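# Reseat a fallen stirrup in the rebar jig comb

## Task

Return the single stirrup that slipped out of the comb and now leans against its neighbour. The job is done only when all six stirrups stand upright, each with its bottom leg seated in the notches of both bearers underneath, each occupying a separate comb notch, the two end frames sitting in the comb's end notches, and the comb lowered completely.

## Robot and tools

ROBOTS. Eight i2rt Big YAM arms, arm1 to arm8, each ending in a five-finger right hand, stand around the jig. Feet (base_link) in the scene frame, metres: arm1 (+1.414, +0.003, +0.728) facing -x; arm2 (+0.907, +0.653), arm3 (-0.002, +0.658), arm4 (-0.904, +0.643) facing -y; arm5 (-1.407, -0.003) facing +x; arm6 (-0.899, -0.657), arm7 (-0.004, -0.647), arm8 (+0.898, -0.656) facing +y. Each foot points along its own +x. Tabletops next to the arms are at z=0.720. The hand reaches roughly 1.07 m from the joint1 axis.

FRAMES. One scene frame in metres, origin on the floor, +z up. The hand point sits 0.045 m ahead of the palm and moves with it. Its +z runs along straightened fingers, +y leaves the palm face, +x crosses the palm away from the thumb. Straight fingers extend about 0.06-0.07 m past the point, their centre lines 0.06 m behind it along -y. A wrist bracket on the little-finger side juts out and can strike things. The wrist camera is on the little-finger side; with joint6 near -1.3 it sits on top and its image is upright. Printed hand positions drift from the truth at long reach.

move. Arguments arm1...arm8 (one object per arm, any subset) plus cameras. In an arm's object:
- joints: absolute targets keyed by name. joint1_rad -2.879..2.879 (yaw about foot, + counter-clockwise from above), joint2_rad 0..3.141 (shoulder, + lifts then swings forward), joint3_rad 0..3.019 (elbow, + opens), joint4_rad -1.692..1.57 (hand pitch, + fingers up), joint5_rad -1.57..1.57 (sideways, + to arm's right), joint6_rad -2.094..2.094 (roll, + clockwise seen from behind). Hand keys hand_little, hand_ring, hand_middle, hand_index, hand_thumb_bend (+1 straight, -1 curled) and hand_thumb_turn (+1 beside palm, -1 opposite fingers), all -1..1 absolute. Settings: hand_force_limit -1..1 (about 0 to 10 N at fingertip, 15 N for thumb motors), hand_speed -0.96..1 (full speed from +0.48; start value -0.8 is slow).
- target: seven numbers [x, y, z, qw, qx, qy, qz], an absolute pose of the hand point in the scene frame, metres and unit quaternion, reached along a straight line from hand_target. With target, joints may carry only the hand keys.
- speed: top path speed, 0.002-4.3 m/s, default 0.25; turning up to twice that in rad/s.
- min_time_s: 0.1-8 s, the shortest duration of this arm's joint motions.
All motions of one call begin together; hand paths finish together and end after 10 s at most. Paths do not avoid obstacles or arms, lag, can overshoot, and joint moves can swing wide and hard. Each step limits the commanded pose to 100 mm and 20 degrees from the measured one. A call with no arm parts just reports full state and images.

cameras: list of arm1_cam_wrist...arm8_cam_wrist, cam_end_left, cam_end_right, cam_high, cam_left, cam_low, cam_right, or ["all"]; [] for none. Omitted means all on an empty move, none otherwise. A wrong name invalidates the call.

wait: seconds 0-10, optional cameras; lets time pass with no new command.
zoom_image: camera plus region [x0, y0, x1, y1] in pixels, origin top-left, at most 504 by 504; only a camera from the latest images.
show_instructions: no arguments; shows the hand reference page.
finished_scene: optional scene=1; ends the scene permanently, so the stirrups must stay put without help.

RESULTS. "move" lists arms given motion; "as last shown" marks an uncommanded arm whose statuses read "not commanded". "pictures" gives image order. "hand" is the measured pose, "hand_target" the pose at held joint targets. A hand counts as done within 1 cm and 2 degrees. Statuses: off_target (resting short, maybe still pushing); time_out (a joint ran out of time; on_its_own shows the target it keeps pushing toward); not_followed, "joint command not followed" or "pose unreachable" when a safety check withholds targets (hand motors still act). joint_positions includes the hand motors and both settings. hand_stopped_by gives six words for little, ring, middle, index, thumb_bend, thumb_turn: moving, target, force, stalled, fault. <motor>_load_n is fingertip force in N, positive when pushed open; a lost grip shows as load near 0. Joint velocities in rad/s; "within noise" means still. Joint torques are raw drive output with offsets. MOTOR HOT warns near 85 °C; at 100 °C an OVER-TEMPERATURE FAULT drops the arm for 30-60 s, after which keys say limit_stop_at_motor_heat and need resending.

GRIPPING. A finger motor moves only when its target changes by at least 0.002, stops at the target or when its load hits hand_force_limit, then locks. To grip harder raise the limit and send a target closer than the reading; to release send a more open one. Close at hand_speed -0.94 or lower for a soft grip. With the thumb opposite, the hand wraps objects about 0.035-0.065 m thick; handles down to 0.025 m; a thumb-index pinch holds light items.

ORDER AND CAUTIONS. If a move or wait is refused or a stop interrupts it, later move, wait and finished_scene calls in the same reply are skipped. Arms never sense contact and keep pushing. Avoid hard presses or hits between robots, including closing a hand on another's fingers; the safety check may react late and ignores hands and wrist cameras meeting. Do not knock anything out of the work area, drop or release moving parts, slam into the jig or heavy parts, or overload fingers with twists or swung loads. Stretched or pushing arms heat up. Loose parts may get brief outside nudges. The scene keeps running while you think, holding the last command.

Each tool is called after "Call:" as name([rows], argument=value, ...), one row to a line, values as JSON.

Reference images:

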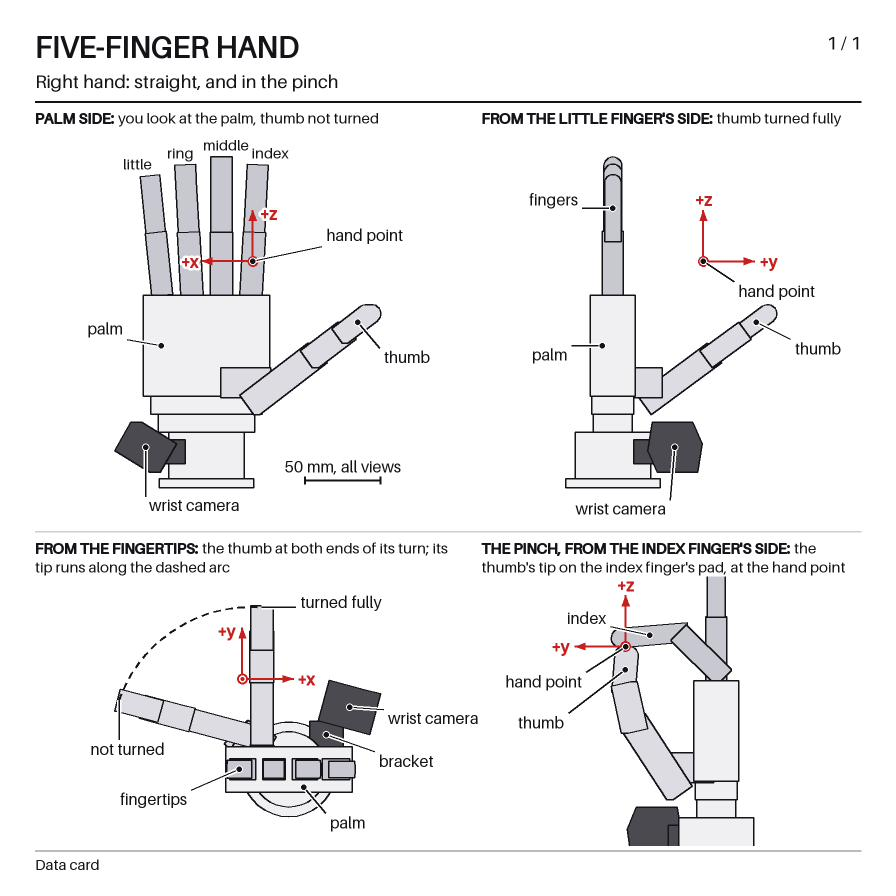

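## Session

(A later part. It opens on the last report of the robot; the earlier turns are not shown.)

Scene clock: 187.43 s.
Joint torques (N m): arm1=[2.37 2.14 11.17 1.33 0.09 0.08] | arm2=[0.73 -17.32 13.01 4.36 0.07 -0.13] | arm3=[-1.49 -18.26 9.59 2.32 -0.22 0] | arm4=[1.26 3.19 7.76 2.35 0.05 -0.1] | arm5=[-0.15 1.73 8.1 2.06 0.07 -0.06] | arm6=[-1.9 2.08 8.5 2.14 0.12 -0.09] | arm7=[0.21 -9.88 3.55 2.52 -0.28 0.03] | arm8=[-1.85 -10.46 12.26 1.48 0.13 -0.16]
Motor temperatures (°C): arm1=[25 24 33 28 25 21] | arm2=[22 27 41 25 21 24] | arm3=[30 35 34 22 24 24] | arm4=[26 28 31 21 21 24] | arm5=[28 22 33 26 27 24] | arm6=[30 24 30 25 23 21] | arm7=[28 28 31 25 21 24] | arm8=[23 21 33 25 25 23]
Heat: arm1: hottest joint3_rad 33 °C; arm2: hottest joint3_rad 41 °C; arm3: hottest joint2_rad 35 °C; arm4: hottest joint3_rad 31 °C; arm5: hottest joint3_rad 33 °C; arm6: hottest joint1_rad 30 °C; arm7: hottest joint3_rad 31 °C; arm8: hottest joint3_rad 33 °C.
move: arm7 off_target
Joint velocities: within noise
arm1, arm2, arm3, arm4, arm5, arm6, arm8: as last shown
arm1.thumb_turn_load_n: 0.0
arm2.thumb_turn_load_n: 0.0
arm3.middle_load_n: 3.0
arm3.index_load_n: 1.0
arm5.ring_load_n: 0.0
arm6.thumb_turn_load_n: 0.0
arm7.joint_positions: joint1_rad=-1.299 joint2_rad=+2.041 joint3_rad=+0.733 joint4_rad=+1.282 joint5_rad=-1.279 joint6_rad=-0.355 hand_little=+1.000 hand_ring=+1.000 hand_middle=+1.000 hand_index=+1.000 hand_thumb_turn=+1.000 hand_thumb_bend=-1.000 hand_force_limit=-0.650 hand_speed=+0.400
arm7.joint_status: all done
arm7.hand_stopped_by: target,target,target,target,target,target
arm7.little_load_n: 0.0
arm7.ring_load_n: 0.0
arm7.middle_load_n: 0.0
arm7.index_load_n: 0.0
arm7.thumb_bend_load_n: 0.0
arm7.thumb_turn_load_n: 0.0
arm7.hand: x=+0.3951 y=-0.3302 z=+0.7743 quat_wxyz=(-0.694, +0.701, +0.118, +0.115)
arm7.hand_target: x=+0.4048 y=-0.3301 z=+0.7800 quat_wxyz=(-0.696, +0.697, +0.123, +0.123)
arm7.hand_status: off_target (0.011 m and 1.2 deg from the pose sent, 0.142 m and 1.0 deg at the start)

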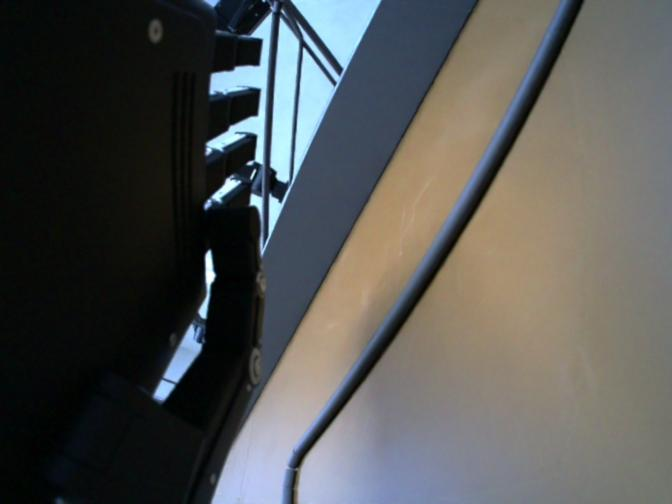

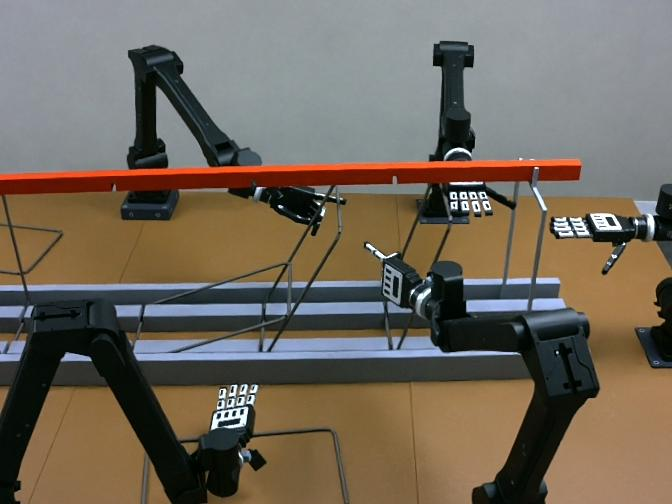

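Call:
move(arm7={"target": [0.405, -0.16, 0.775, 0.6964, -0.6964, -0.1228, -0.1228], "speed": 0.12}, cameras=["arm7_cam_wrist", "cam_right", "cam_end_right"])

Call:
zoom_image(camera="cam_right", region=[100, 240, 400, 460])

Scene clock: 189.77 s.
Joint torques (N m): arm1=[1.55 2.37 11.22 1.54 0.02 0.08] | arm2=[0.73 -17.32 13.03 4.37 0.07 -0.12] | arm3=[-1.44 -18.43 9.61 2.32 -0.2 0.02] | arm4=[1.32 3.14 7.79 2.33 0.05 -0.09] | arm5=[-0.5 1.79 8.25 2.04 0.06 -0.07] | arm6=[-1.9 2.08 8.51 2.21 0.11 -0.09] | arm7=[0.38 -11.34 4.88 1.59 0.1 -0.01] | arm8=[-1.61 -10.52 12.31 1.5 0.12 -0.14]
Motor temperatures (°C): arm1=[25 24 33 28 25 21] | arm2=[22 27 41 25 21 24] | arm3=[30 35 34 22 24 24] | arm4=[26 28 31 21 21 24] | arm5=[28 22 33 26 27 24] | arm6=[30 24 30 25 23 21] | arm7=[28 28 30 25 21 24] | arm8=[23 21 33 25 25 23]
Heat: arm1: hottest joint3_rad 33 °C; arm2: hottest joint3_rad 41 °C; arm3: hottest joint2_rad 35 °C; arm4: hottest joint3_rad 31 °C; arm5: hottest joint3_rad 33 °C; arm6: hottest joint1_rad 30 °C; arm7: hottest joint3_rad 30 °C; arm8: hottest joint3_rad 33 °C.
move: arm7 done
Joint velocities: within noise
arm1, arm2, arm3, arm4, arm5, arm6, arm8: as last shown
arm1.ring_load_n: -0.5
arm1.thumb_turn_load_n: -0.5
arm2.thumb_bend_load_n: -0.5
arm2.thumb_turn_load_n: -0.5
arm3.thumb_turn_load_n: 1.0
arm5.thumb_turn_load_n: -0.5
arm7.joint_positions: joint1_rad=-0.980 joint2_rad=+2.124 joint3_rad=+0.951 joint4_rad=+1.170 joint5_rad=-0.961 joint6_rad=-0.354 hand_little=+1.000 hand_ring=+1.000 hand_middle=+1.000 hand_index=+1.000 hand_thumb_turn=+1.000 hand_thumb_bend=-1.000 hand_force_limit=-0.650 hand_speed=+0.400
arm7.joint_status: not commanded
arm7.hand_stopped_by: target,target,target,target,target,target
arm7.little_load_n: 0.0
arm7.ring_load_n: 0.0
arm7.middle_load_n: 0.0
arm7.index_load_n: 0.0
arm7.thumb_bend_load_n: 0.0
arm7.thumb_turn_load_n: 0.0
arm7.hand: x=+0.3970 y=-0.1654 z=+0.7726 quat_wxyz=(-0.694, +0.698, +0.126, +0.122)
arm7.hand_target: x=+0.4048 y=-0.1602 z=+0.7750 quat_wxyz=(-0.696, +0.696, +0.123, +0.123)
arm7.hand_status: done (0.010 m and 0.5 deg from the pose sent, 0.171 m and 1.2 deg at the start)
arm8.ring_load_n: -0.5
arm8.thumb_bend_load_n: 3.0
pictures: arm7_cam_wrist, cam_end_right, cam_right

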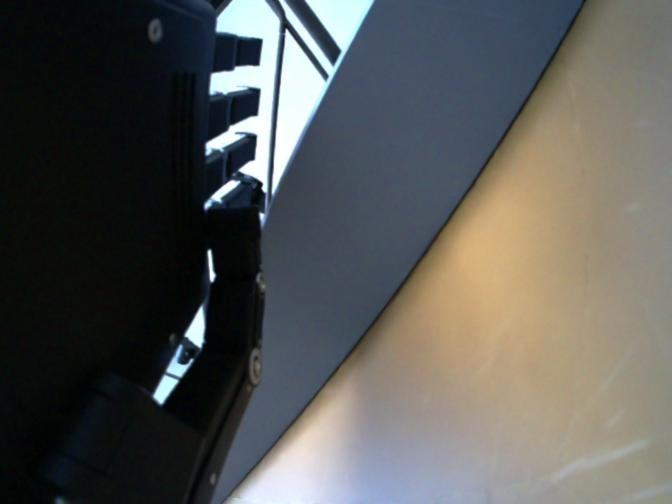

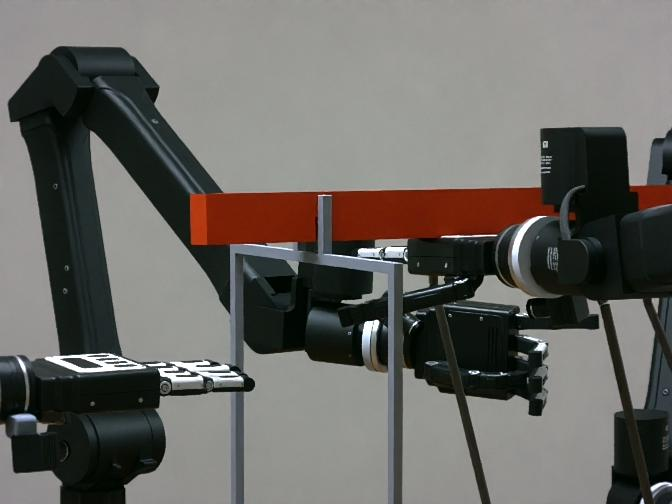

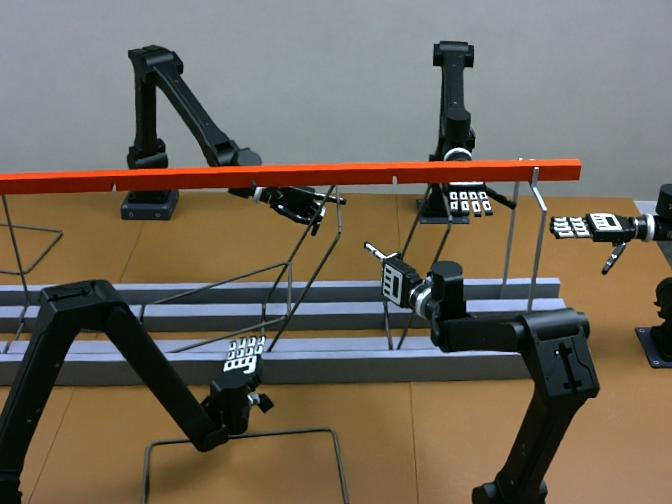

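Scaled by 1.680 from the camera's image (finer frame: 960x720).

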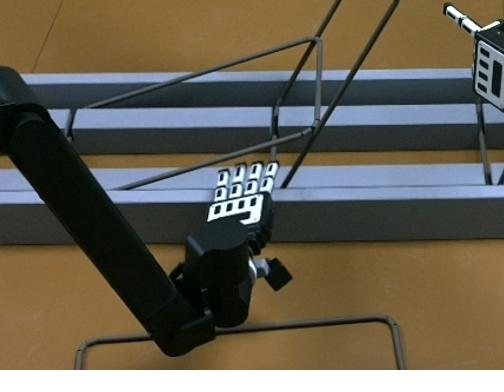

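Call:
move(arm7={"target": [0.393, -0.055, 0.773, 0.6964, -0.6964, -0.1228, -0.1228], "speed": 0.1}, cameras=["arm7_cam_wrist", "cam_right", "cam_end_right"])

Call:
zoom_image(camera="cam_right", region=[100, 240, 400, 460])

Scene clock: 191.60 s.
Joint torques (N m): arm1=[1.61 2.96 10.88 1.55 0.05 0.09] | arm2=[0.79 -17.32 13.01 4.37 0.07 -0.12] | arm3=[-1.44 -18.55 9.61 2.36 -0.2 0] | arm4=[1.14 3.19 7.79 2.33 0.05 -0.09] | arm5=[-0.15 2.43 8.25 1.85 0.07 -0.08] | arm6=[-2.08 2.08 8.46 2.21 0.12 -0.08] | arm7=[8 -10.05 10.85 0.83 1.89 -0.23] | arm8=[-2.02 -10.87 12.34 1.48 0.12 -0.12]
Motor temperatures (°C): arm1=[25 24 33 28 25 21] | arm2=[22 28 41 25 21 24] | arm3=[30 35 34 22 24 24] | arm4=[26 28 31 21 21 24] | arm5=[28 22 33 26 27 24] | arm6=[30 24 30 25 23 21] | arm7=[28 28 31 25 21 24] | arm8=[23 21 33 25 25 23]
Heat: arm1: hottest joint3_rad 33 °C; arm2: hottest joint3_rad 41 °C; arm3: hottest joint2_rad 35 °C; arm4: hottest joint3_rad 31 °C; arm5: hottest joint3_rad 33 °C; arm6: hottest joint1_rad 30 °C; arm7: hottest joint3_rad 31 °C; arm8: hottest joint3_rad 33 °C.
move: arm7 off_target
Joint velocities: within noise
arm1, arm2, arm3, arm4, arm5, arm6, arm8: as last shown
arm1.ring_load_n: 0.0
arm1.index_load_n: -0.5
arm1.thumb_bend_load_n: 0.5
arm1.thumb_turn_load_n: 0.0
arm2.thumb_bend_load_n: 0.0
arm2.thumb_turn_load_n: 0.0
arm3.index_load_n: 1.5
arm5.thumb_turn_load_n: 0.0
arm7.joint_positions: joint1_rad=-0.918 joint2_rad=+2.149 joint3_rad=+1.013 joint4_rad=+1.100 joint5_rad=-0.838 joint6_rad=-0.328 hand_little=+1.000 hand_ring=+1.000 hand_middle=+1.000 hand_index=+1.000 hand_thumb_turn=+1.000 hand_thumb_bend=-1.000 hand_force_limit=-0.650 hand_speed=+0.400
arm7.joint_status: not commanded
arm7.hand_stopped_by: target,target,target,target,target,target
arm7.little_load_n: 0.0
arm7.ring_load_n: 0.0
arm7.middle_load_n: 0.5
arm7.index_load_n: 0.0
arm7.thumb_bend_load_n: -1.0
arm7.thumb_turn_load_n: -0.5
arm7.hand: x=+0.4025 y=-0.1294 z=+0.7657 quat_wxyz=(-0.686, +0.711, +0.088, +0.125)
arm7.hand_target: x=+0.3845 y=-0.0640 z=+0.7774 quat_wxyz=(-0.698, +0.695, +0.122, +0.122)
arm7.hand_status: off_target (0.075 m and 4.5 deg from the pose sent, 0.110 m and 0.5 deg at the start)
arm8.little_load_n: -0.5
arm8.ring_load_n: 0.0
arm8.thumb_bend_load_n: 2.5
pictures: arm7_cam_wrist, cam_end_right, cam_right

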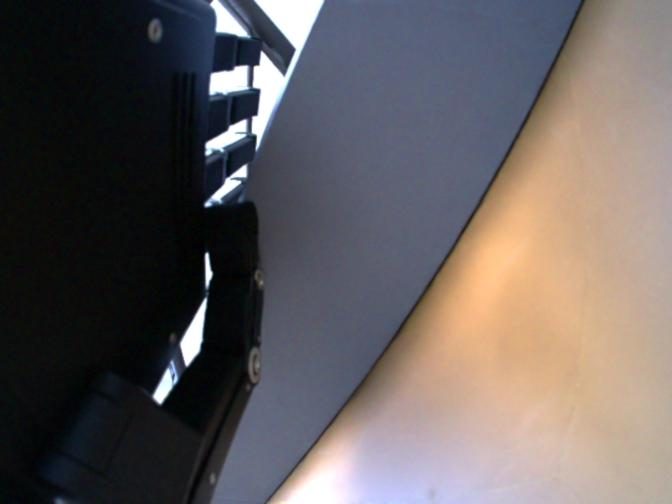

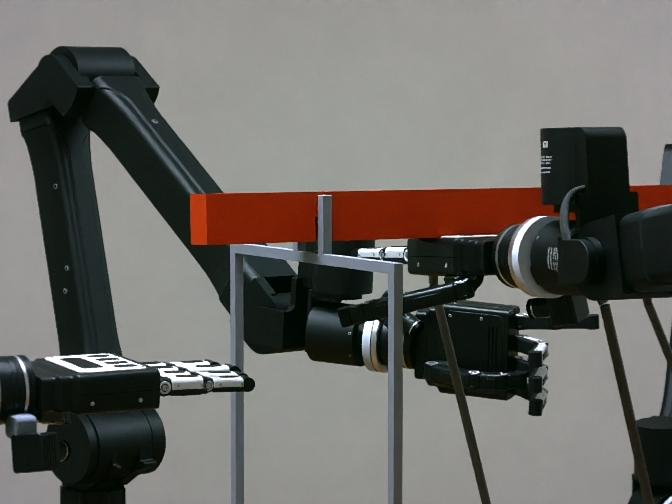

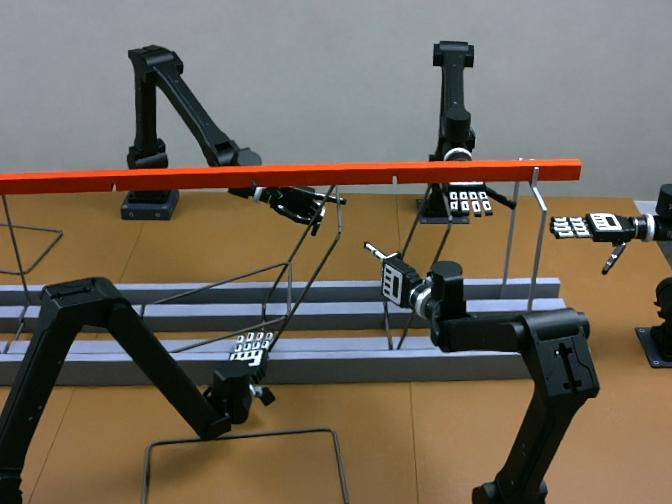

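Scaled by 1.680 from the camera's image (finer frame: 960x720).

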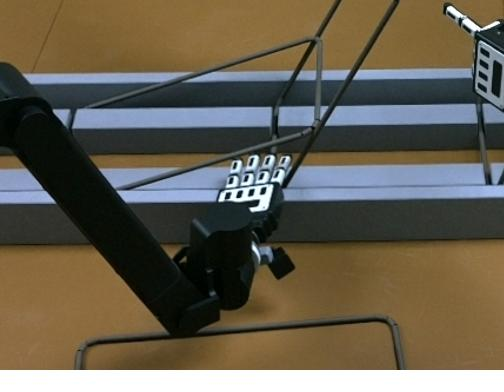

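Call:
move(arm7={"target": [0.398, -0.16, 0.783, 0.6964, -0.6964, -0.1228, -0.1228], "speed": 0.1}, arm3={"joints": {"hand_thumb_bend": -0.45}}, cameras=["arm3_cam_wrist"])

Scene clock: 198.77 s.
Joint torques (N m): arm1=[1.61 2.37 11.3 1.52 0.05 0.09] | arm2=[0.73 -17.26 13.01 4.37 0.07 -0.13] | arm3=[-1.44 -18.73 9.61 2.26 -0.22 0.01] | arm4=[1.32 3.19 7.76 2.32 0.04 -0.1] | arm5=[-0.03 2.43 8.31 2.04 0.06 -0.05] | arm6=[-2.02 2.08 8.47 2.22 0.11 -0.08] | arm7=[0.67 -13.68 2.86 2.78 -0.3 -0.24] | arm8=[-1.61 -10.23 12.33 1.48 0.12 -0.15]
Motor temperatures (°C): arm1=[25 24 32 28 25 21] | arm2=[22 28 41 25 21 24] | arm3=[30 35 34 22 24 23] | arm4=[26 28 31 21 21 24] | arm5=[28 22 33 26 27 24] | arm6=[30 24 30 25 23 21] | arm7=[28 28 31 25 22 24] | arm8=[23 21 33 25 25 23]
Heat: arm1: hottest joint3_rad 32 °C; arm2: hottest joint3_rad 41 °C; arm3: hottest joint2_rad 35 °C; arm4: hottest joint3_rad 31 °C; arm5: hottest joint3_rad 33 °C; arm6: hottest joint1_rad 30 °C; arm7: hottest joint3_rad 31 °C; arm8: hottest joint3_rad 33 °C.
move: arm3 done; arm7 off_target
Joint velocities: within noise
arm1, arm2, arm4, arm5, arm6, arm8: as last shown
arm1.ring_load_n: -0.5
arm1.middle_load_n: -0.5
arm1.index_load_n: 0.0
arm1.thumb_bend_load_n: 0.0
arm1.thumb_turn_load_n: -0.5
arm2.index_load_n: -0.5
arm3.joint_positions: joint1_rad=+0.678 joint2_rad=+1.814 joint3_rad=+1.396 joint4_rad=-0.133 joint5_rad=-0.871 joint6_rad=-1.980 hand_little=+1.000 hand_ring=-0.296 hand_middle=-0.288 hand_index=-0.299 hand_thumb_turn=-1.000 hand_thumb_bend=-0.455 hand_force_limit=-0.500 hand_speed=-0.870
arm3.joint_status: all done
arm3.hand_stopped_by: target,target,force,force,target,target
arm3.little_load_n: 0.0
arm3.ring_load_n: 4.0
arm3.middle_load_n: 3.0
arm3.index_load_n: 1.0
arm3.thumb_bend_load_n: -7.5
arm3.thumb_turn_load_n: 0.0
arm3.hand: x=+0.5335 y=+0.1377 z=+0.9523 quat_wxyz=(-0.021, +0.817, +0.003, +0.577)
arm3.hand_target: x=+0.5211 y=+0.1241 z=+0.9749 quat_wxyz=(+0.000, +0.809, +0.000, +0.588)
arm3.hand_status: not commanded
arm5.thumb_turn_load_n: 0.5
arm7.joint_positions: joint1_rad=-0.973 joint2_rad=+2.125 joint3_rad=+0.961 joint4_rad=+1.136 joint5_rad=-0.945 joint6_rad=-0.329 hand_little=+1.000 hand_ring=+1.000 hand_middle=+1.000 hand_index=+1.000 hand_thumb_turn=+1.000 hand_thumb_bend=-1.000 hand_force_limit=-0.650 hand_speed=+0.400
arm7.joint_status: not commanded
arm7.hand_stopped_by: target,target,target,target,target,target
arm7.little_load_n: -0.5
arm7.ring_load_n: 0.0
arm7.middle_load_n: 0.0
arm7.index_load_n: 0.0
arm7.thumb_bend_load_n: 0.0
arm7.thumb_turn_load_n: 0.0
arm7.hand: x=+0.3965 y=-0.1615 z=+0.7695 quat_wxyz=(-0.691, +0.706, +0.108, +0.109)
arm7.hand_target: x=+0.3980 y=-0.1600 z=+0.7828 quat_wxyz=(-0.696, +0.696, +0.123, +0.123)
arm7.hand_status: off_target (0.014 m and 2.6 deg from the pose sent, 0.035 m and 4.5 deg at the start)
arm8.little_load_n: 0.0
arm8.middle_load_n: 0.0

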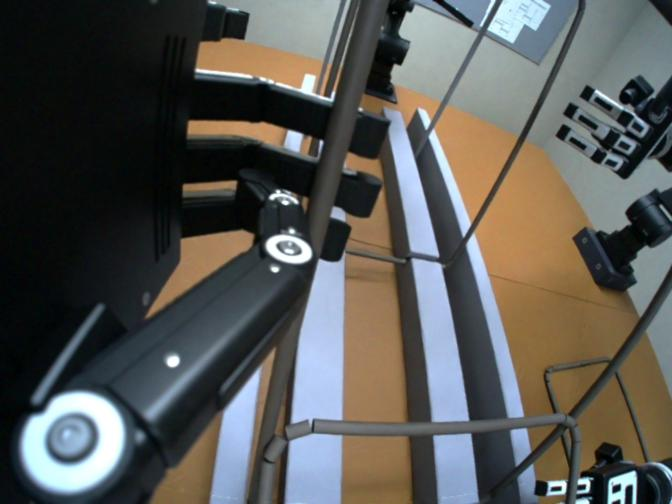

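Call:
move(arm3={"joints": {"hand_thumb_bend": -0.5}}, cameras=["arm3_cam_wrist"])

Call:
zoom_image(camera="arm3_cam_wrist", region=[180, 50, 480, 350])

Scene clock: 200.27 s.
Joint torques (N m): arm1=[1.55 2.61 11.36 1.7 0.08 0.02] | arm2=[0.79 -17.32 13.01 4.37 0.07 -0.13] | arm3=[-1.55 -18.43 9.59 2.29 -0.22 0] | arm4=[1.14 3.08 7.73 2.32 0.05 -0.1] | arm5=[0.03 2.14 8.23 2.04 0.1 -0.03] | arm6=[-1.9 2.02 8.47 2.22 0.12 -0.09] | arm7=[0.62 -13.63 2.91 2.81 -0.27 -0.23] | arm8=[-1.67 -10.64 12.33 1.5 0.14 -0.15]
Motor temperatures (°C): arm1=[25 24 32 28 25 21] | arm2=[22 28 41 25 21 24] | arm3=[30 35 34 22 24 23] | arm4=[26 28 31 21 21 24] | arm5=[28 22 33 26 27 24] | arm6=[30 24 30 25 23 21] | arm7=[28 28 31 25 22 24] | arm8=[23 21 33 25 25 23]
Heat: arm1: hottest joint3_rad 32 °C; arm2: hottest joint3_rad 41 °C; arm3: hottest joint2_rad 35 °C; arm4: hottest joint3_rad 31 °C; arm5: hottest joint3_rad 33 °C; arm6: hottest joint1_rad 30 °C; arm7: hottest joint3_rad 31 °C; arm8: hottest joint3_rad 33 °C.
move: arm3 done
Joint velocities: within noise
arm1, arm2, arm4, arm5, arm6, arm7, arm8: as last shown
arm1.ring_load_n: 0.0
arm1.middle_load_n: 0.0
arm1.index_load_n: -0.5
arm2.index_load_n: 0.0
arm3.joint_positions: joint1_rad=+0.678 joint2_rad=+1.814 joint3_rad=+1.396 joint4_rad=-0.133 joint5_rad=-0.871 joint6_rad=-1.980 hand_little=+1.000 hand_ring=-0.296 hand_middle=-0.288 hand_index=-0.299 hand_thumb_turn=-1.000 hand_thumb_bend=-0.500 hand_force_limit=-0.500 hand_speed=-0.870
arm3.joint_status: all done
arm3.hand_stopped_by: target,target,force,force,target,target
arm3.little_load_n: 0.0
arm3.ring_load_n: 4.0
arm3.middle_load_n: 3.0
arm3.index_load_n: 1.0
arm3.thumb_bend_load_n: 0.5
arm3.thumb_turn_load_n: 0.5
arm3.hand: x=+0.5335 y=+0.1377 z=+0.9523 quat_wxyz=(-0.021, +0.817, +0.003, +0.577)
arm3.hand_target: x=+0.5211 y=+0.1241 z=+0.9749 quat_wxyz=(+0.000, +0.809, +0.000, +0.588)
arm3.hand_status: not commanded
arm4.middle_load_n: -0.5
arm4.thumb_bend_load_n: 0.5
arm5.thumb_turn_load_n: 0.0
arm7.joint_positions: joint1_rad=-0.973 joint2_rad=+2.125 joint3_rad=+0.961 joint4_rad=+1.136 joint5_rad=-0.946 joint6_rad=-0.329 hand_little=+1.000 hand_ring=+1.000 hand_middle=+1.000 hand_index=+1.000 hand_thumb_turn=+1.000 hand_thumb_bend=-1.000 hand_force_limit=-0.650 hand_speed=+0.400
arm7.little_load_n: 0.0
arm7.hand: x=+0.3964 y=-0.1615 z=+0.7695 quat_wxyz=(-0.691, +0.706, +0.108, +0.109)

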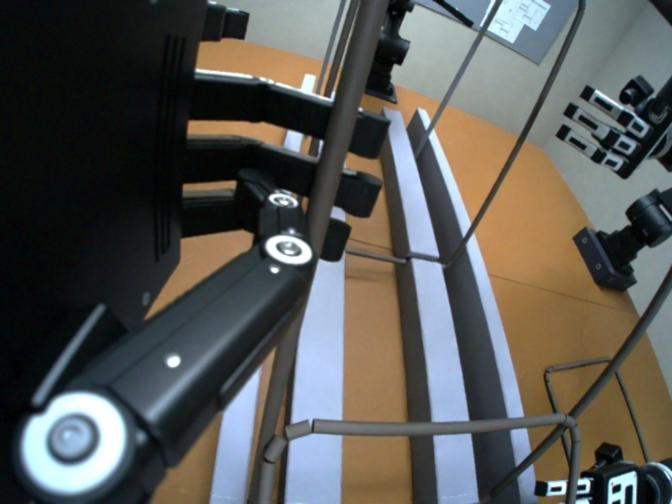

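Scaled by 1.680 from the camera's image (finer frame: 960x720).

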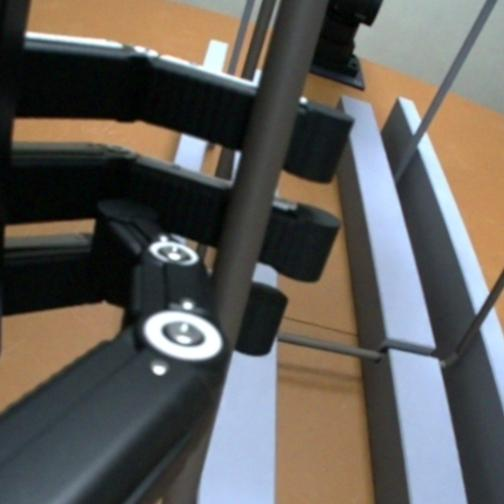

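Call:
move(arm3={"target": [0.544, 0.124, 1.019, 0, 0.809, 0, 0.5878], "speed": 0.06}, cameras=["arm3_cam_wrist", "cam_right"])

Scene clock: 201.93 s.
Joint torques (N m): arm1=[1.79 2.43 11.11 1.47 0.09 0.04] | arm2=[0.73 -17.32 13.01 4.37 0.07 -0.12] | arm3=[0.56 -19.49 14.98 1.44 -0.17 -0.03] | arm4=[1.26 3.19 7.76 2.33 0.04 -0.09] | arm5=[-0.56 1.96 8.12 1.84 0.06 -0.05] | arm6=[-1.96 1.96 8.49 2.19 0.11 -0.08] | arm7=[0.85 -13.68 2.86 2.74 -0.27 -0.23] | arm8=[-1.79 -10.64 12.31 1.46 0.14 -0.15]
Motor temperatures (°C): arm1=[25 24 32 28 25 21] | arm2=[22 28 41 25 21 24] | arm3=[30 35 34 22 23 23] | arm4=[26 28 31 21 21 24] | arm5=[28 22 33 26 27 24] | arm6=[30 24 30 25 23 21] | arm7=[28 28 31 25 22 24] | arm8=[23 21 33 25 25 23]
Heat: arm1: hottest joint3_rad 32 °C; arm2: hottest joint3_rad 41 °C; arm3: hottest joint2_rad 35 °C; arm4: hottest joint3_rad 31 °C; arm5: hottest joint3_rad 33 °C; arm6: hottest joint1_rad 30 °C; arm7: hottest joint3_rad 31 °C; arm8: hottest joint3_rad 33 °C.
move: arm3 off_target
Joint velocities: within noise
arm1.joint_positions: joint1_rad=-0.095 joint2_rad=+0.083 joint3_rad=+0.371 joint4_rad=-0.273 joint5_rad=-0.083 joint6_rad=-0.008 hand_little=+1.000 hand_ring=+1.000 hand_middle=+1.000 hand_index=+1.000 hand_thumb_turn=+1.000 hand_thumb_bend=+1.000 hand_force_limit=+0.000 hand_speed=-0.500
arm1.joint_status: not commanded
arm1.hand_stopped_by: fault,target,target,target,target,target
arm1.little_load_n: 0.0
arm1.ring_load_n: 0.0
arm1.middle_load_n: 0.0
arm1.index_load_n: 0.0
arm1.thumb_bend_load_n: 0.0
arm1.thumb_turn_load_n: -0.5
arm1.hand: x=+1.1281 y=-0.0168 z=+1.0092 quat_wxyz=(+0.508, -0.496, -0.496, +0.500)
arm1.hand_target: x=+1.1297 y=-0.0199 z=+1.0001 quat_wxyz=(+0.500, -0.500, -0.500, +0.500)
arm1.hand_status: not commanded
arm2.joint_positions: joint1_rad=-0.098 joint2_rad=+1.422 joint3_rad=+1.208 joint4_rad=+0.182 joint5_rad=-0.070 joint6_rad=+0.017 hand_little=+1.000 hand_ring=+1.000 hand_middle=+1.000 hand_index=+1.000 hand_thumb_turn=+1.000 hand_thumb_bend=+1.000 hand_force_limit=+0.000 hand_speed=-0.800
arm2.joint_status: not commanded
arm2.hand_stopped_by: target,target,target,target,target,target
arm2.little_load_n: 0.0
arm2.ring_load_n: 0.0
arm2.middle_load_n: 0.0
arm2.index_load_n: 0.0
arm2.thumb_bend_load_n: 0.0
arm2.thumb_turn_load_n: -0.5
arm2.hand: x=+0.8993 y=-0.0129 z=+1.0984 quat_wxyz=(-0.006, -0.010, -0.714, +0.700)
arm2.hand_target: x=+0.9031 y=+0.0024 z=+1.1966 quat_wxyz=(+0.000, +0.000, -0.646, +0.763)
arm2.hand_status: not commanded
arm3.joint_positions: joint1_rad=+0.682 joint2_rad=+1.811 joint3_rad=+1.428 joint4_rad=-0.203 joint5_rad=-0.845 joint6_rad=-1.952 hand_little=+1.000 hand_ring=-0.296 hand_middle=-0.288 hand_index=-0.299 hand_thumb_turn=-1.000 hand_thumb_bend=-0.500 hand_force_limit=-0.500 hand_speed=-0.870
arm3.joint_status: not commanded
arm3.hand_stopped_by: target,target,force,force,target,target
arm3.little_load_n: 0.0
arm3.ring_load_n: 3.5
arm3.middle_load_n: 3.0
arm3.index_load_n: 1.0
arm3.thumb_bend_load_n: 0.5
arm3.thumb_turn_load_n: 0.0
arm3.hand: x=+0.5324 y=+0.1370 z=+0.9544 quat_wxyz=(-0.032, +0.826, -0.022, +0.563)
arm3.hand_target: x=+0.5411 y=+0.1272 z=+1.0190 quat_wxyz=(+0.000, +0.809, +0.000, +0.588)
arm3.hand_status: off_target (0.067 m and 5.6 deg from the pose sent, 0.069 m and 2.9 deg at the start)
arm4.joint_positions: joint1_rad=+0.384 joint2_rad=+0.552 joint3_rad=+1.350 joint4_rad=-1.286 joint5_rad=+0.102 joint6_rad=-0.981 hand_little=+1.000 hand_ring=+1.000 hand_middle=+1.000 hand_index=+1.000 hand_thumb_turn=+1.000 hand_thumb_bend=+1.000 hand_force_limit=+0.000 hand_speed=-0.800
arm4.joint_status: not commanded
arm4.hand_stopped_by: target,target,target,target,target,target
arm4.little_load_n: 0.0
arm4.ring_load_n: 0.0
arm4.middle_load_n: 0.0
arm4.index_load_n: 0.0
arm4.thumb_bend_load_n: 0.0
arm4.thumb_turn_load_n: 0.0
arm4.hand: x=-0.8792 y=+0.4314 z=+1.2836 quat_wxyz=(+0.195, +0.515, -0.683, +0.479)
arm4.hand_target: x=-0.8796 y=+0.4322 z=+1.2924 quat_wxyz=(+0.197, +0.511, -0.679, +0.488)
arm4.hand_status: not commanded
arm5.joint_positions: joint1_rad=+0.098 joint2_rad=+0.650 joint3_rad=+1.435 joint4_rad=-1.275 joint5_rad=+0.139 joint6_rad=-1.336 hand_little=+1.000 hand_ring=+1.000 hand_middle=+1.000 hand_index=+1.000 hand_thumb_turn=+1.000 hand_thumb_bend=+1.000 hand_force_limit=+0.000 hand_speed=-0.800
arm5.joint_status: not commanded
arm5.hand_stopped_by: target,target,target,target,target,target
arm5.little_load_n: 0.0
arm5.ring_load_n: 0.0
arm5.middle_load_n: 0.0
arm5.index_load_n: 0.0
arm5.thumb_bend_load_n: 0.0
arm5.thumb_turn_load_n: 0.0
arm5.hand: x=-1.1677 y=-0.0576 z=+1.2974 quat_wxyz=(-0.025, +0.847, -0.095, +0.522)
arm5.hand_target: x=-1.1690 y=-0.0577 z=+1.3064 quat_wxyz=(-0.027, +0.842, -0.095, +0.531)
arm5.hand_status: not commanded
arm6.joint_positions: joint1_rad=-0.123 joint2_rad=+0.630 joint3_rad=+1.447 joint4_rad=-1.200 joint5_rad=+0.216 joint6_rad=-1.427 hand_little=+1.000 hand_ring=+1.000 hand_middle=+1.000 hand_index=+1.000 hand_thumb_turn=+1.000 hand_thumb_bend=+1.000 hand_force_limit=+0.000 hand_speed=-0.800
arm6.joint_status: not commanded
arm6.hand_stopped_by: target,target,target,target,target,target
arm6.little_load_n: 0.0
arm6.ring_load_n: 0.0
arm6.middle_load_n: 0.0
arm6.index_load_n: 0.0
arm6.thumb_bend_load_n: 0.0
arm6.thumb_turn_load_n: 0.0
arm6.hand: x=-0.7750 y=-0.4274 z=+1.2815 quat_wxyz=(-0.330, +0.693, +0.455, +0.451)
arm6.hand_target: x=-0.7752 y=-0.4293 z=+1.2898 quat_wxyz=(-0.337, +0.690, +0.451, +0.456)
arm6.hand_status: not commanded
arm7: as last shown
arm8.joint_positions: joint1_rad=+0.215 joint2_rad=+1.336 joint3_rad=+0.680 joint4_rad=+0.605 joint5_rad=-0.401 joint6_rad=-1.548 hand_little=+1.000 hand_ring=-0.027 hand_middle=-0.009 hand_index=+0.000 hand_thumb_turn=-1.000 hand_thumb_bend=-0.714 hand_force_limit=-0.650 hand_speed=-0.900
arm8.joint_status: not commanded
arm8.hand_stopped_by: target,force,force,force,force,target
arm8.little_load_n: 0.0
arm8.ring_load_n: -0.5
arm8.middle_load_n: 0.5
arm8.index_load_n: 0.0
arm8.thumb_bend_load_n: 2.5
arm8.thumb_turn_load_n: 0.5
arm8.hand: x=+0.7300 y=-0.1053 z=+1.0071 quat_wxyz=(-0.625, +0.329, +0.644, +0.295)
arm8.hand_target: x=+0.7338 y=-0.0942 z=+1.0382 quat_wxyz=(-0.632, +0.316, +0.632, +0.316)
arm8.hand_status: not commanded

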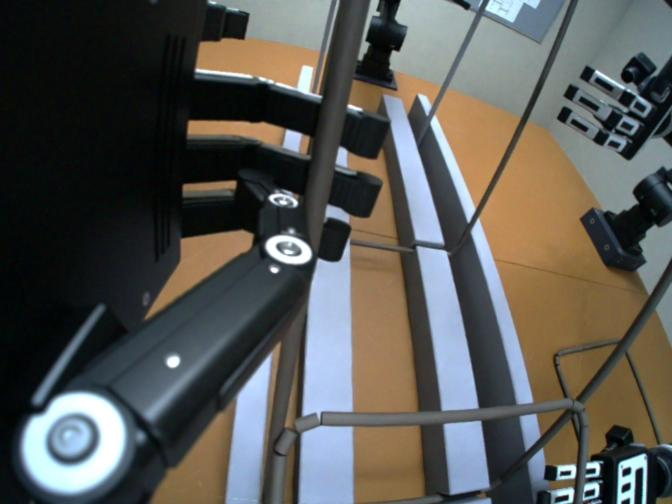

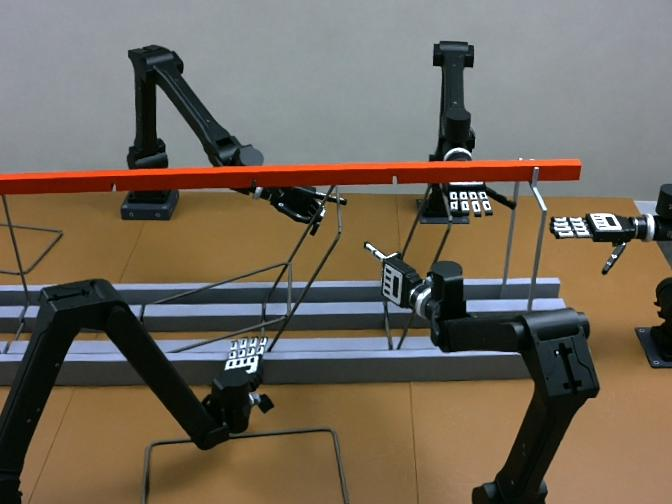

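Call:
move(arm8={"target": [0.695, -0.30, 1.03, 0.632, -0.316, -0.632, -0.316], "speed": 0.2, "joints": {"hand_speed": 0.4, "hand_thumb_bend": 1, "hand_ring": 1, "hand_middle": 1, "hand_index": 1}}, arm3={"target": [0.524, 0.124, 0.985, 0, 0.809, 0, 0.5878], "speed": 0.06}, cameras=["arm8_cam_wrist", "cam_right"])

Scene clock: 204.90 s.
Joint torques (N m): arm1=[2.02 1.55 11.25 1.61 0.07 -0.01] | arm2=[0.79 -17.38 13.03 4.36 0.07 -0.13] | arm3=[-1.38 -18.9 9.51 2.52 -0.63 -0.26] | arm4=[1.32 3.19 7.76 2.3 0.04 -0.09] | arm5=[-0.38 1.73 8.17 2.06 0.09 -0.03] | arm6=[-2.14 1.96 8.5 2.18 0.12 -0.08] | arm7=[0.38 -13.57 2.89 2.84 -0.27 -0.23] | arm8=[-0.5 -2.61 9.59 1.42 0.17 -0.12]
Motor temperatures (°C): arm1=[25 24 32 28 25 21] | arm2=[22 28 41 25 21 24] | arm3=[30 36 35 22 24 23] | arm4=[26 28 31 21 21 24] | arm5=[28 22 33 26 27 24] | arm6=[30 24 30 25 23 21] | arm7=[28 28 31 25 22 24] | arm8=[23 21 33 25 25 23]
Heat: arm1: hottest joint3_rad 32 °C; arm2: hottest joint3_rad 41 °C; arm3: hottest joint2_rad 36 °C; arm4: hottest joint3_rad 31 °C; arm5: hottest joint3_rad 33 °C; arm6: hottest joint1_rad 30 °C; arm7: hottest joint3_rad 31 °C; arm8: hottest joint3_rad 33 °C.
move: arm3 off_target; arm8 done
Joint velocities: within noise
arm1, arm2, arm4, arm5, arm6, arm7: as last shown
arm2.thumb_turn_load_n: 0.0
arm3.joint_positions: joint1_rad=+0.682 joint2_rad=+1.811 joint3_rad=+1.417 joint4_rad=-0.161 joint5_rad=-0.855 joint6_rad=-1.953 hand_little=+1.000 hand_ring=-0.296 hand_middle=-0.288 hand_index=-0.299 hand_thumb_turn=-1.000 hand_thumb_bend=-0.500 hand_force_limit=-0.500 hand_speed=-0.870
arm3.joint_status: not commanded
arm3.hand_stopped_by: target,target,force,force,target,target
arm3.little_load_n: 0.0
arm3.ring_load_n: 4.5
arm3.middle_load_n: 3.0
arm3.index_load_n: 1.5
arm3.thumb_bend_load_n: 0.5
arm3.thumb_turn_load_n: 0.5
arm3.hand: x=+0.5350 y=+0.1363 z=+0.9580 quat_wxyz=(-0.025, +0.819, -0.012, +0.573)
arm3.hand_target: x=+0.5239 y=+0.1244 z=+0.9848 quat_wxyz=(+0.000, +0.809, +0.000, +0.587)
arm3.hand_status: off_target (0.032 m and 3.8 deg from the pose sent, 0.034 m and 5.6 deg at the start)
arm4.middle_load_n: -0.5
arm8.joint_positions: joint1_rad=+0.623 joint2_rad=+0.727 joint3_rad=+0.349 joint4_rad=+0.383 joint5_rad=+0.024 joint6_rad=-1.548 hand_little=+1.000 hand_ring=+1.000 hand_middle=+1.000 hand_index=+1.000 hand_thumb_turn=-1.000 hand_thumb_bend=+1.000 hand_force_limit=-0.650 hand_speed=+0.400
arm8.joint_status: all done
arm8.hand_stopped_by: target,target,target,target,target,target
arm8.little_load_n: 0.0
arm8.ring_load_n: 0.0
arm8.middle_load_n: 0.0
arm8.index_load_n: 0.0
arm8.thumb_bend_load_n: 0.5
arm8.thumb_turn_load_n: 0.0
arm8.hand: x=+0.6965 y=-0.2985 z=+1.0310 quat_wxyz=(-0.636, +0.320, +0.628, +0.315)
arm8.hand_target: x=+0.6950 y=-0.3000 z=+1.0299 quat_wxyz=(-0.632, +0.316, +0.632, +0.316)
arm8.hand_status: done (0.002 m and 0.8 deg from the pose sent, 0.199 m and 3.2 deg at the start)

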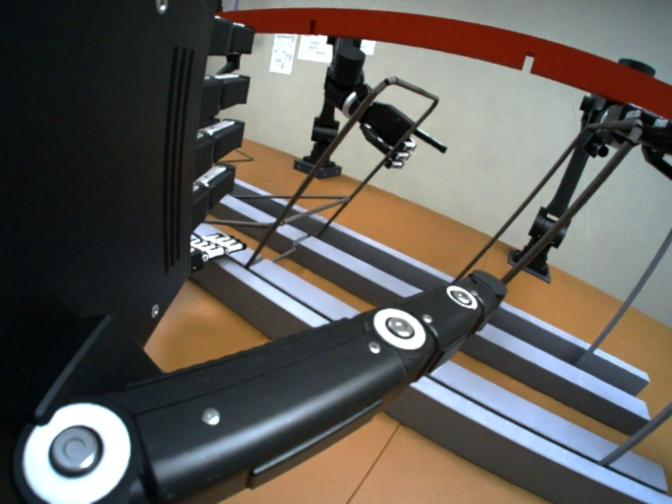

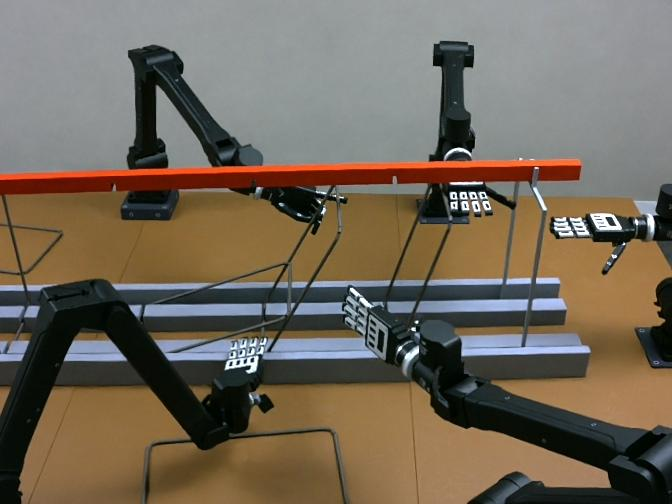

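Call:
zoom_image(camera="arm8_cam_wrist", region=[190, 60, 480, 280])

Call:
zoom_image(camera="arm8_cam_wrist", region=[440, 30, 672, 210])

Scaled by 1.738 from the camera's image (finer frame: 960x720).

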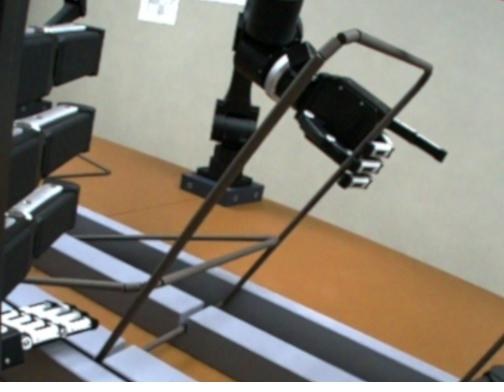

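Scaled by 2.172 from the camera's image (finer frame: 960x720).

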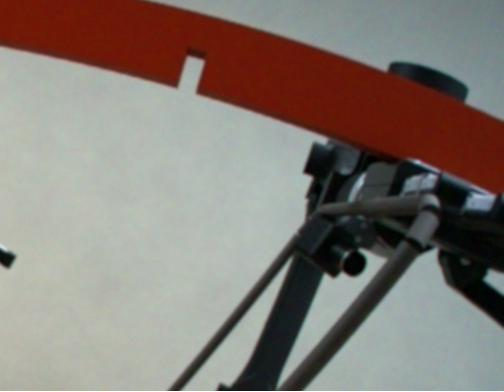

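Call:
move(arm8={"target": [0.67, -0.30, 0.98, 0.6029, -0.6029, -0.3695, -0.3695], "speed": 0.25, "joints": {"hand_thumb_turn": 1}})

Call:
move(arm8={"target": [0.67, -0.16, 0.975, 0.6029, -0.6029, -0.3695, -0.3695], "speed": 0.15, "joints": {"hand_thumb_bend": -1}}, cameras=["arm8_cam_wrist", "cam_right", "cam_end_right"])

Scene clock: 208.03 s.
Joint torques (N m): arm1=[1.61 1.85 11.25 1.47 0.1 0.02] | arm2=[0.79 -17.26 13.01 4.37 0.07 -0.13] | arm3=[-1.44 -18.96 9.51 2.51 -0.64 -0.23] | arm4=[1.2 3.14 7.76 2.29 0.05 -0.09] | arm5=[-0.44 2.14 8.1 2.03 0.12 -0.03] | arm6=[-2.02 1.96 8.49 2.18 0.12 -0.08] | arm7=[0.62 -13.51 2.89 2.76 -0.27 -0.25] | arm8=[-0.38 -5.95 11.81 1.31 0.21 0.14]
Motor temperatures (°C): arm1=[25 24 32 28 25 21] | arm2=[22 28 41 25 21 24] | arm3=[30 36 35 22 24 23] | arm4=[25 28 31 21 21 24] | arm5=[28 22 33 26 27 24] | arm6=[30 24 30 24 23 21] | arm7=[28 28 31 25 22 24] | arm8=[23 21 33 25 25 23]
Heat: arm1: hottest joint3_rad 32 °C; arm2: hottest joint3_rad 41 °C; arm3: hottest joint2_rad 36 °C; arm4: hottest joint3_rad 31 °C; arm5: hottest joint3_rad 33 °C; arm6: hottest joint1_rad 30 °C; arm7: hottest joint3_rad 31 °C; arm8: hottest joint3_rad 33 °C.
move: arm8 off_target
Joint velocities: within noise
arm1, arm2, arm3, arm4, arm5, arm6, arm7: as last shown
arm2.middle_load_n: -0.5
arm2.thumb_turn_load_n: -0.5
arm3.thumb_bend_load_n: 0.0
arm4.middle_load_n: 0.0
arm8.joint_positions: joint1_rad=+0.970 joint2_rad=+1.170 joint3_rad=+0.457 joint4_rad=+0.657 joint5_rad=+1.016 joint6_rad=-1.094 hand_little=+1.000 hand_ring=+1.000 hand_middle=+1.000 hand_index=+1.000 hand_thumb_turn=+1.000 hand_thumb_bend=+1.000 hand_force_limit=-0.650 hand_speed=+0.400
arm8.joint_status: all done
arm8.hand_stopped_by: target,target,target,target,target,target
arm8.little_load_n: 0.0
arm8.ring_load_n: 0.0
arm8.middle_load_n: 0.0
arm8.index_load_n: 0.0
arm8.thumb_bend_load_n: 0.0
arm8.thumb_turn_load_n: 0.0
arm8.hand: x=+0.6855 y=-0.3057 z=+0.9626 quat_wxyz=(-0.586, +0.601, +0.387, +0.382)
arm8.hand_target: x=+0.6707 y=-0.3007 z=+0.9800 quat_wxyz=(-0.603, +0.603, +0.370, +0.369)
arm8.hand_status: off_target (0.024 m and 3.1 deg from the pose sent, 0.058 m and 44.8 deg at the start)
pictures: none

Scene clock: 209.53 s.
Joint torques (N m): arm1=[1.96 2.49 11.41 1.48 0.13 0.06] | arm2=[0.73 -17.32 13.01 4.37 0.07 -0.13] | arm3=[-1.26 -18.78 9.59 2.52 -0.64 -0.25] | arm4=[1.26 3.14 7.75 2.33 0.05 -0.1] | arm5=[-0.73 1.73 8.14 2.06 0.06 -0.04] | arm6=[-2.08 2.02 8.46 2.15 0.11 -0.08] | arm7=[0.85 -13.57 2.88 2.85 -0.27 -0.23] | arm8=[-1.85 -10.05 11.6 2.32 -0.06 0.11]
Motor temperatures (°C): arm1=[25 24 32 28 25 21] | arm2=[22 28 41 25 21 24] | arm3=[30 36 35 22 24 23] | arm4=[25 28 31 21 21 24] | arm5=[28 22 33 26 26 24] | arm6=[30 24 30 24 23 21] | arm7=[28 28 30 25 22 24] | arm8=[23 21 33 25 25 23]
Heat: arm1: hottest joint3_rad 32 °C; arm2: hottest joint3_rad 41 °C; arm3: hottest joint2_rad 36 °C; arm4: hottest joint3_rad 31 °C; arm5: hottest joint3_rad 33 °C; arm6: hottest joint1_rad 30 °C; arm7: hottest joint3_rad 30 °C; arm8: hottest joint3_rad 33 °C.
move: arm8 off_target
Joint velocities: within noise
arm1, arm2, arm3, arm4, arm5, arm6, arm7: as last shown
arm2.middle_load_n: 0.0
arm3.thumb_bend_load_n: 0.5
arm4.ring_load_n: -0.5
arm7.thumb_turn_load_n: -0.5
arm8.joint_positions: joint1_rad=+0.685 joint2_rad=+1.441 joint3_rad=+0.678 joint4_rad=+0.693 joint5_rad=+0.723 joint6_rad=-1.094 hand_little=+1.000 hand_ring=+1.000 hand_middle=+1.000 hand_index=+1.000 hand_thumb_turn=+1.000 hand_thumb_bend=-1.000 hand_force_limit=-0.650 hand_speed=+0.400
arm8.joint_status: all done
arm8.hand_stopped_by: target,target,target,target,target,target
arm8.little_load_n: 0.0
arm8.ring_load_n: 0.0
arm8.middle_load_n: 0.0
arm8.index_load_n: -0.5
arm8.thumb_bend_load_n: 0.0
arm8.thumb_turn_load_n: 0.0
arm8.hand: x=+0.6793 y=-0.1741 z=+0.9531 quat_wxyz=(-0.581, +0.607, +0.393, +0.375)
arm8.hand_target: x=+0.6707 y=-0.1613 z=+0.9754 quat_wxyz=(-0.603, +0.603, +0.370, +0.369)
arm8.hand_status: off_target (0.028 m and 3.8 deg from the pose sent, 0.147 m and 3.1 deg at the start)
pictures: arm8_cam_wrist, cam_end_right, cam_right

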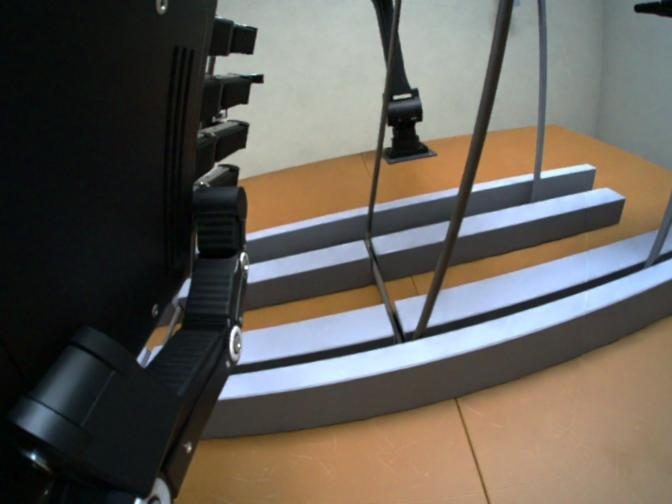

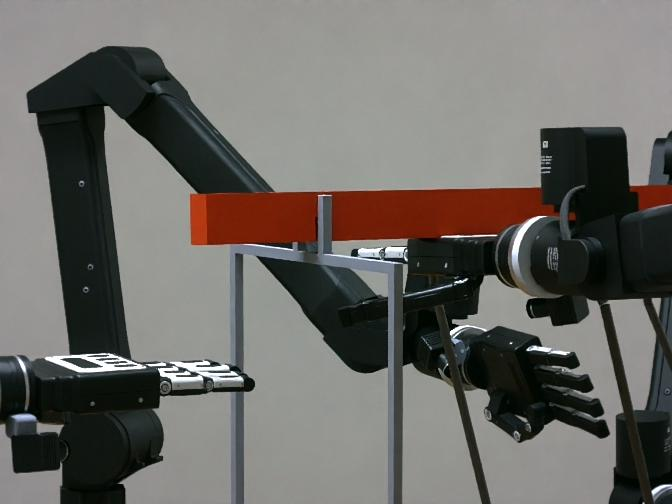

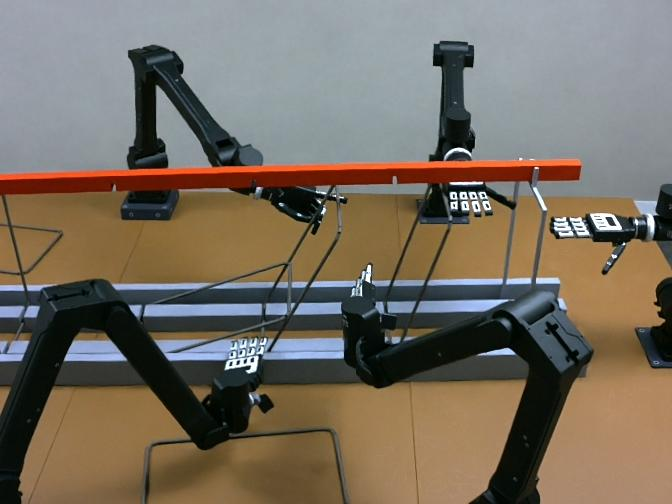

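Call:
move(arm8={"target": [0.656, -0.045, 0.985, 0.6029, -0.6029, -0.3695, -0.3695], "speed": 0.12}, cameras=["arm8_cam_wrist", "cam_right"])

Scene clock: 211.33 s.
Joint torques (N m): arm1=[1.26 1.67 11.26 1.52 0.06 0.01] | arm2=[0.73 -17.32 13.01 4.37 0.07 -0.13] | arm3=[-1.2 -18.78 9.51 2.52 -0.64 -0.25] | arm4=[1.08 3.08 7.77 2.32 0.05 -0.09] | arm5=[-0.15 2.26 8.12 1.84 0.06 -0.05] | arm6=[-2.08 2.02 8.49 2.15 0.12 -0.08] | arm7=[0.79 -13.68 2.91 2.81 -0.27 -0.24] | arm8=[-1.55 -13.8 12.23 1.2 -0.09 0.07]
Motor temperatures (°C): arm1=[25 24 32 28 25 21] | arm2=[22 28 42 25 21 24] | arm3=[30 36 35 22 24 23] | arm4=[25 28 31 21 21 24] | arm5=[28 22 33 26 26 24] | arm6=[30 24 30 24 23 21] | arm7=[28 28 30 25 22 24] | arm8=[23 21 33 25 25 23]
Heat: arm1: hottest joint3_rad 32 °C; arm2: hottest joint3_rad 42 °C; arm3: hottest joint2_rad 36 °C; arm4: hottest joint3_rad 31 °C; arm5: hottest joint3_rad 33 °C; arm6: hottest joint1_rad 30 °C; arm7: hottest joint3_rad 30 °C; arm8: hottest joint3_rad 33 °C.
move: arm8 off_target
Joint velocities: within noise
arm1, arm2, arm3, arm4, arm5, arm6, arm7: as last shown
arm2.thumb_turn_load_n: 0.0
arm3.ring_load_n: 4.0
arm3.middle_load_n: 2.5
arm3.index_load_n: 1.0
arm3.thumb_turn_load_n: 0.0
arm4.ring_load_n: 0.0
arm6.ring_load_n: -0.5
arm7.thumb_turn_load_n: 0.0
arm8.joint_positions: joint1_rad=+0.556 joint2_rad=+1.657 joint3_rad=+0.968 joint4_rad=+0.648 joint5_rad=+0.593 joint6_rad=-1.094 hand_little=+1.000 hand_ring=+1.000 hand_middle=+1.000 hand_index=+1.000 hand_thumb_turn=+1.000 hand_thumb_bend=-1.000 hand_force_limit=-0.650 hand_speed=+0.400
arm8.joint_status: not commanded
arm8.hand_stopped_by: target,target,target,target,target,target
arm8.little_load_n: 0.0
arm8.ring_load_n: 0.0
arm8.middle_load_n: 0.0
arm8.index_load_n: 0.0
arm8.thumb_bend_load_n: 0.0
arm8.thumb_turn_load_n: 0.0
arm8.hand: x=+0.6607 y=-0.0587 z=+0.9670 quat_wxyz=(-0.591, +0.605, +0.383, +0.371)
arm8.hand_target: x=+0.6565 y=-0.0460 z=+0.9852 quat_wxyz=(-0.603, +0.603, +0.369, +0.370)
arm8.hand_status: off_target (0.023 m and 2.0 deg from the pose sent, 0.135 m and 3.8 deg at the start)

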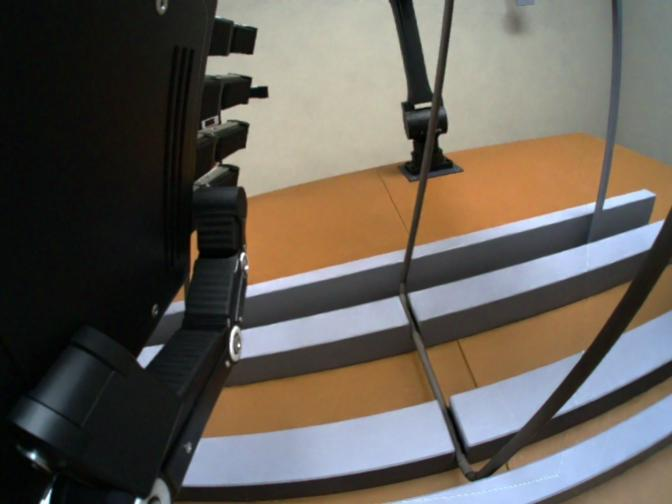

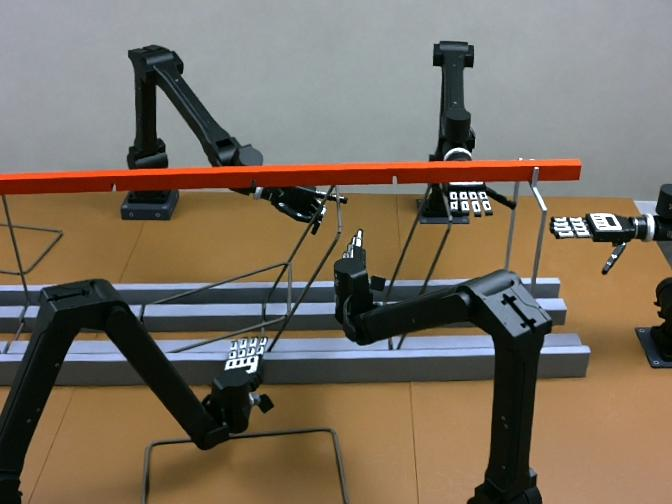

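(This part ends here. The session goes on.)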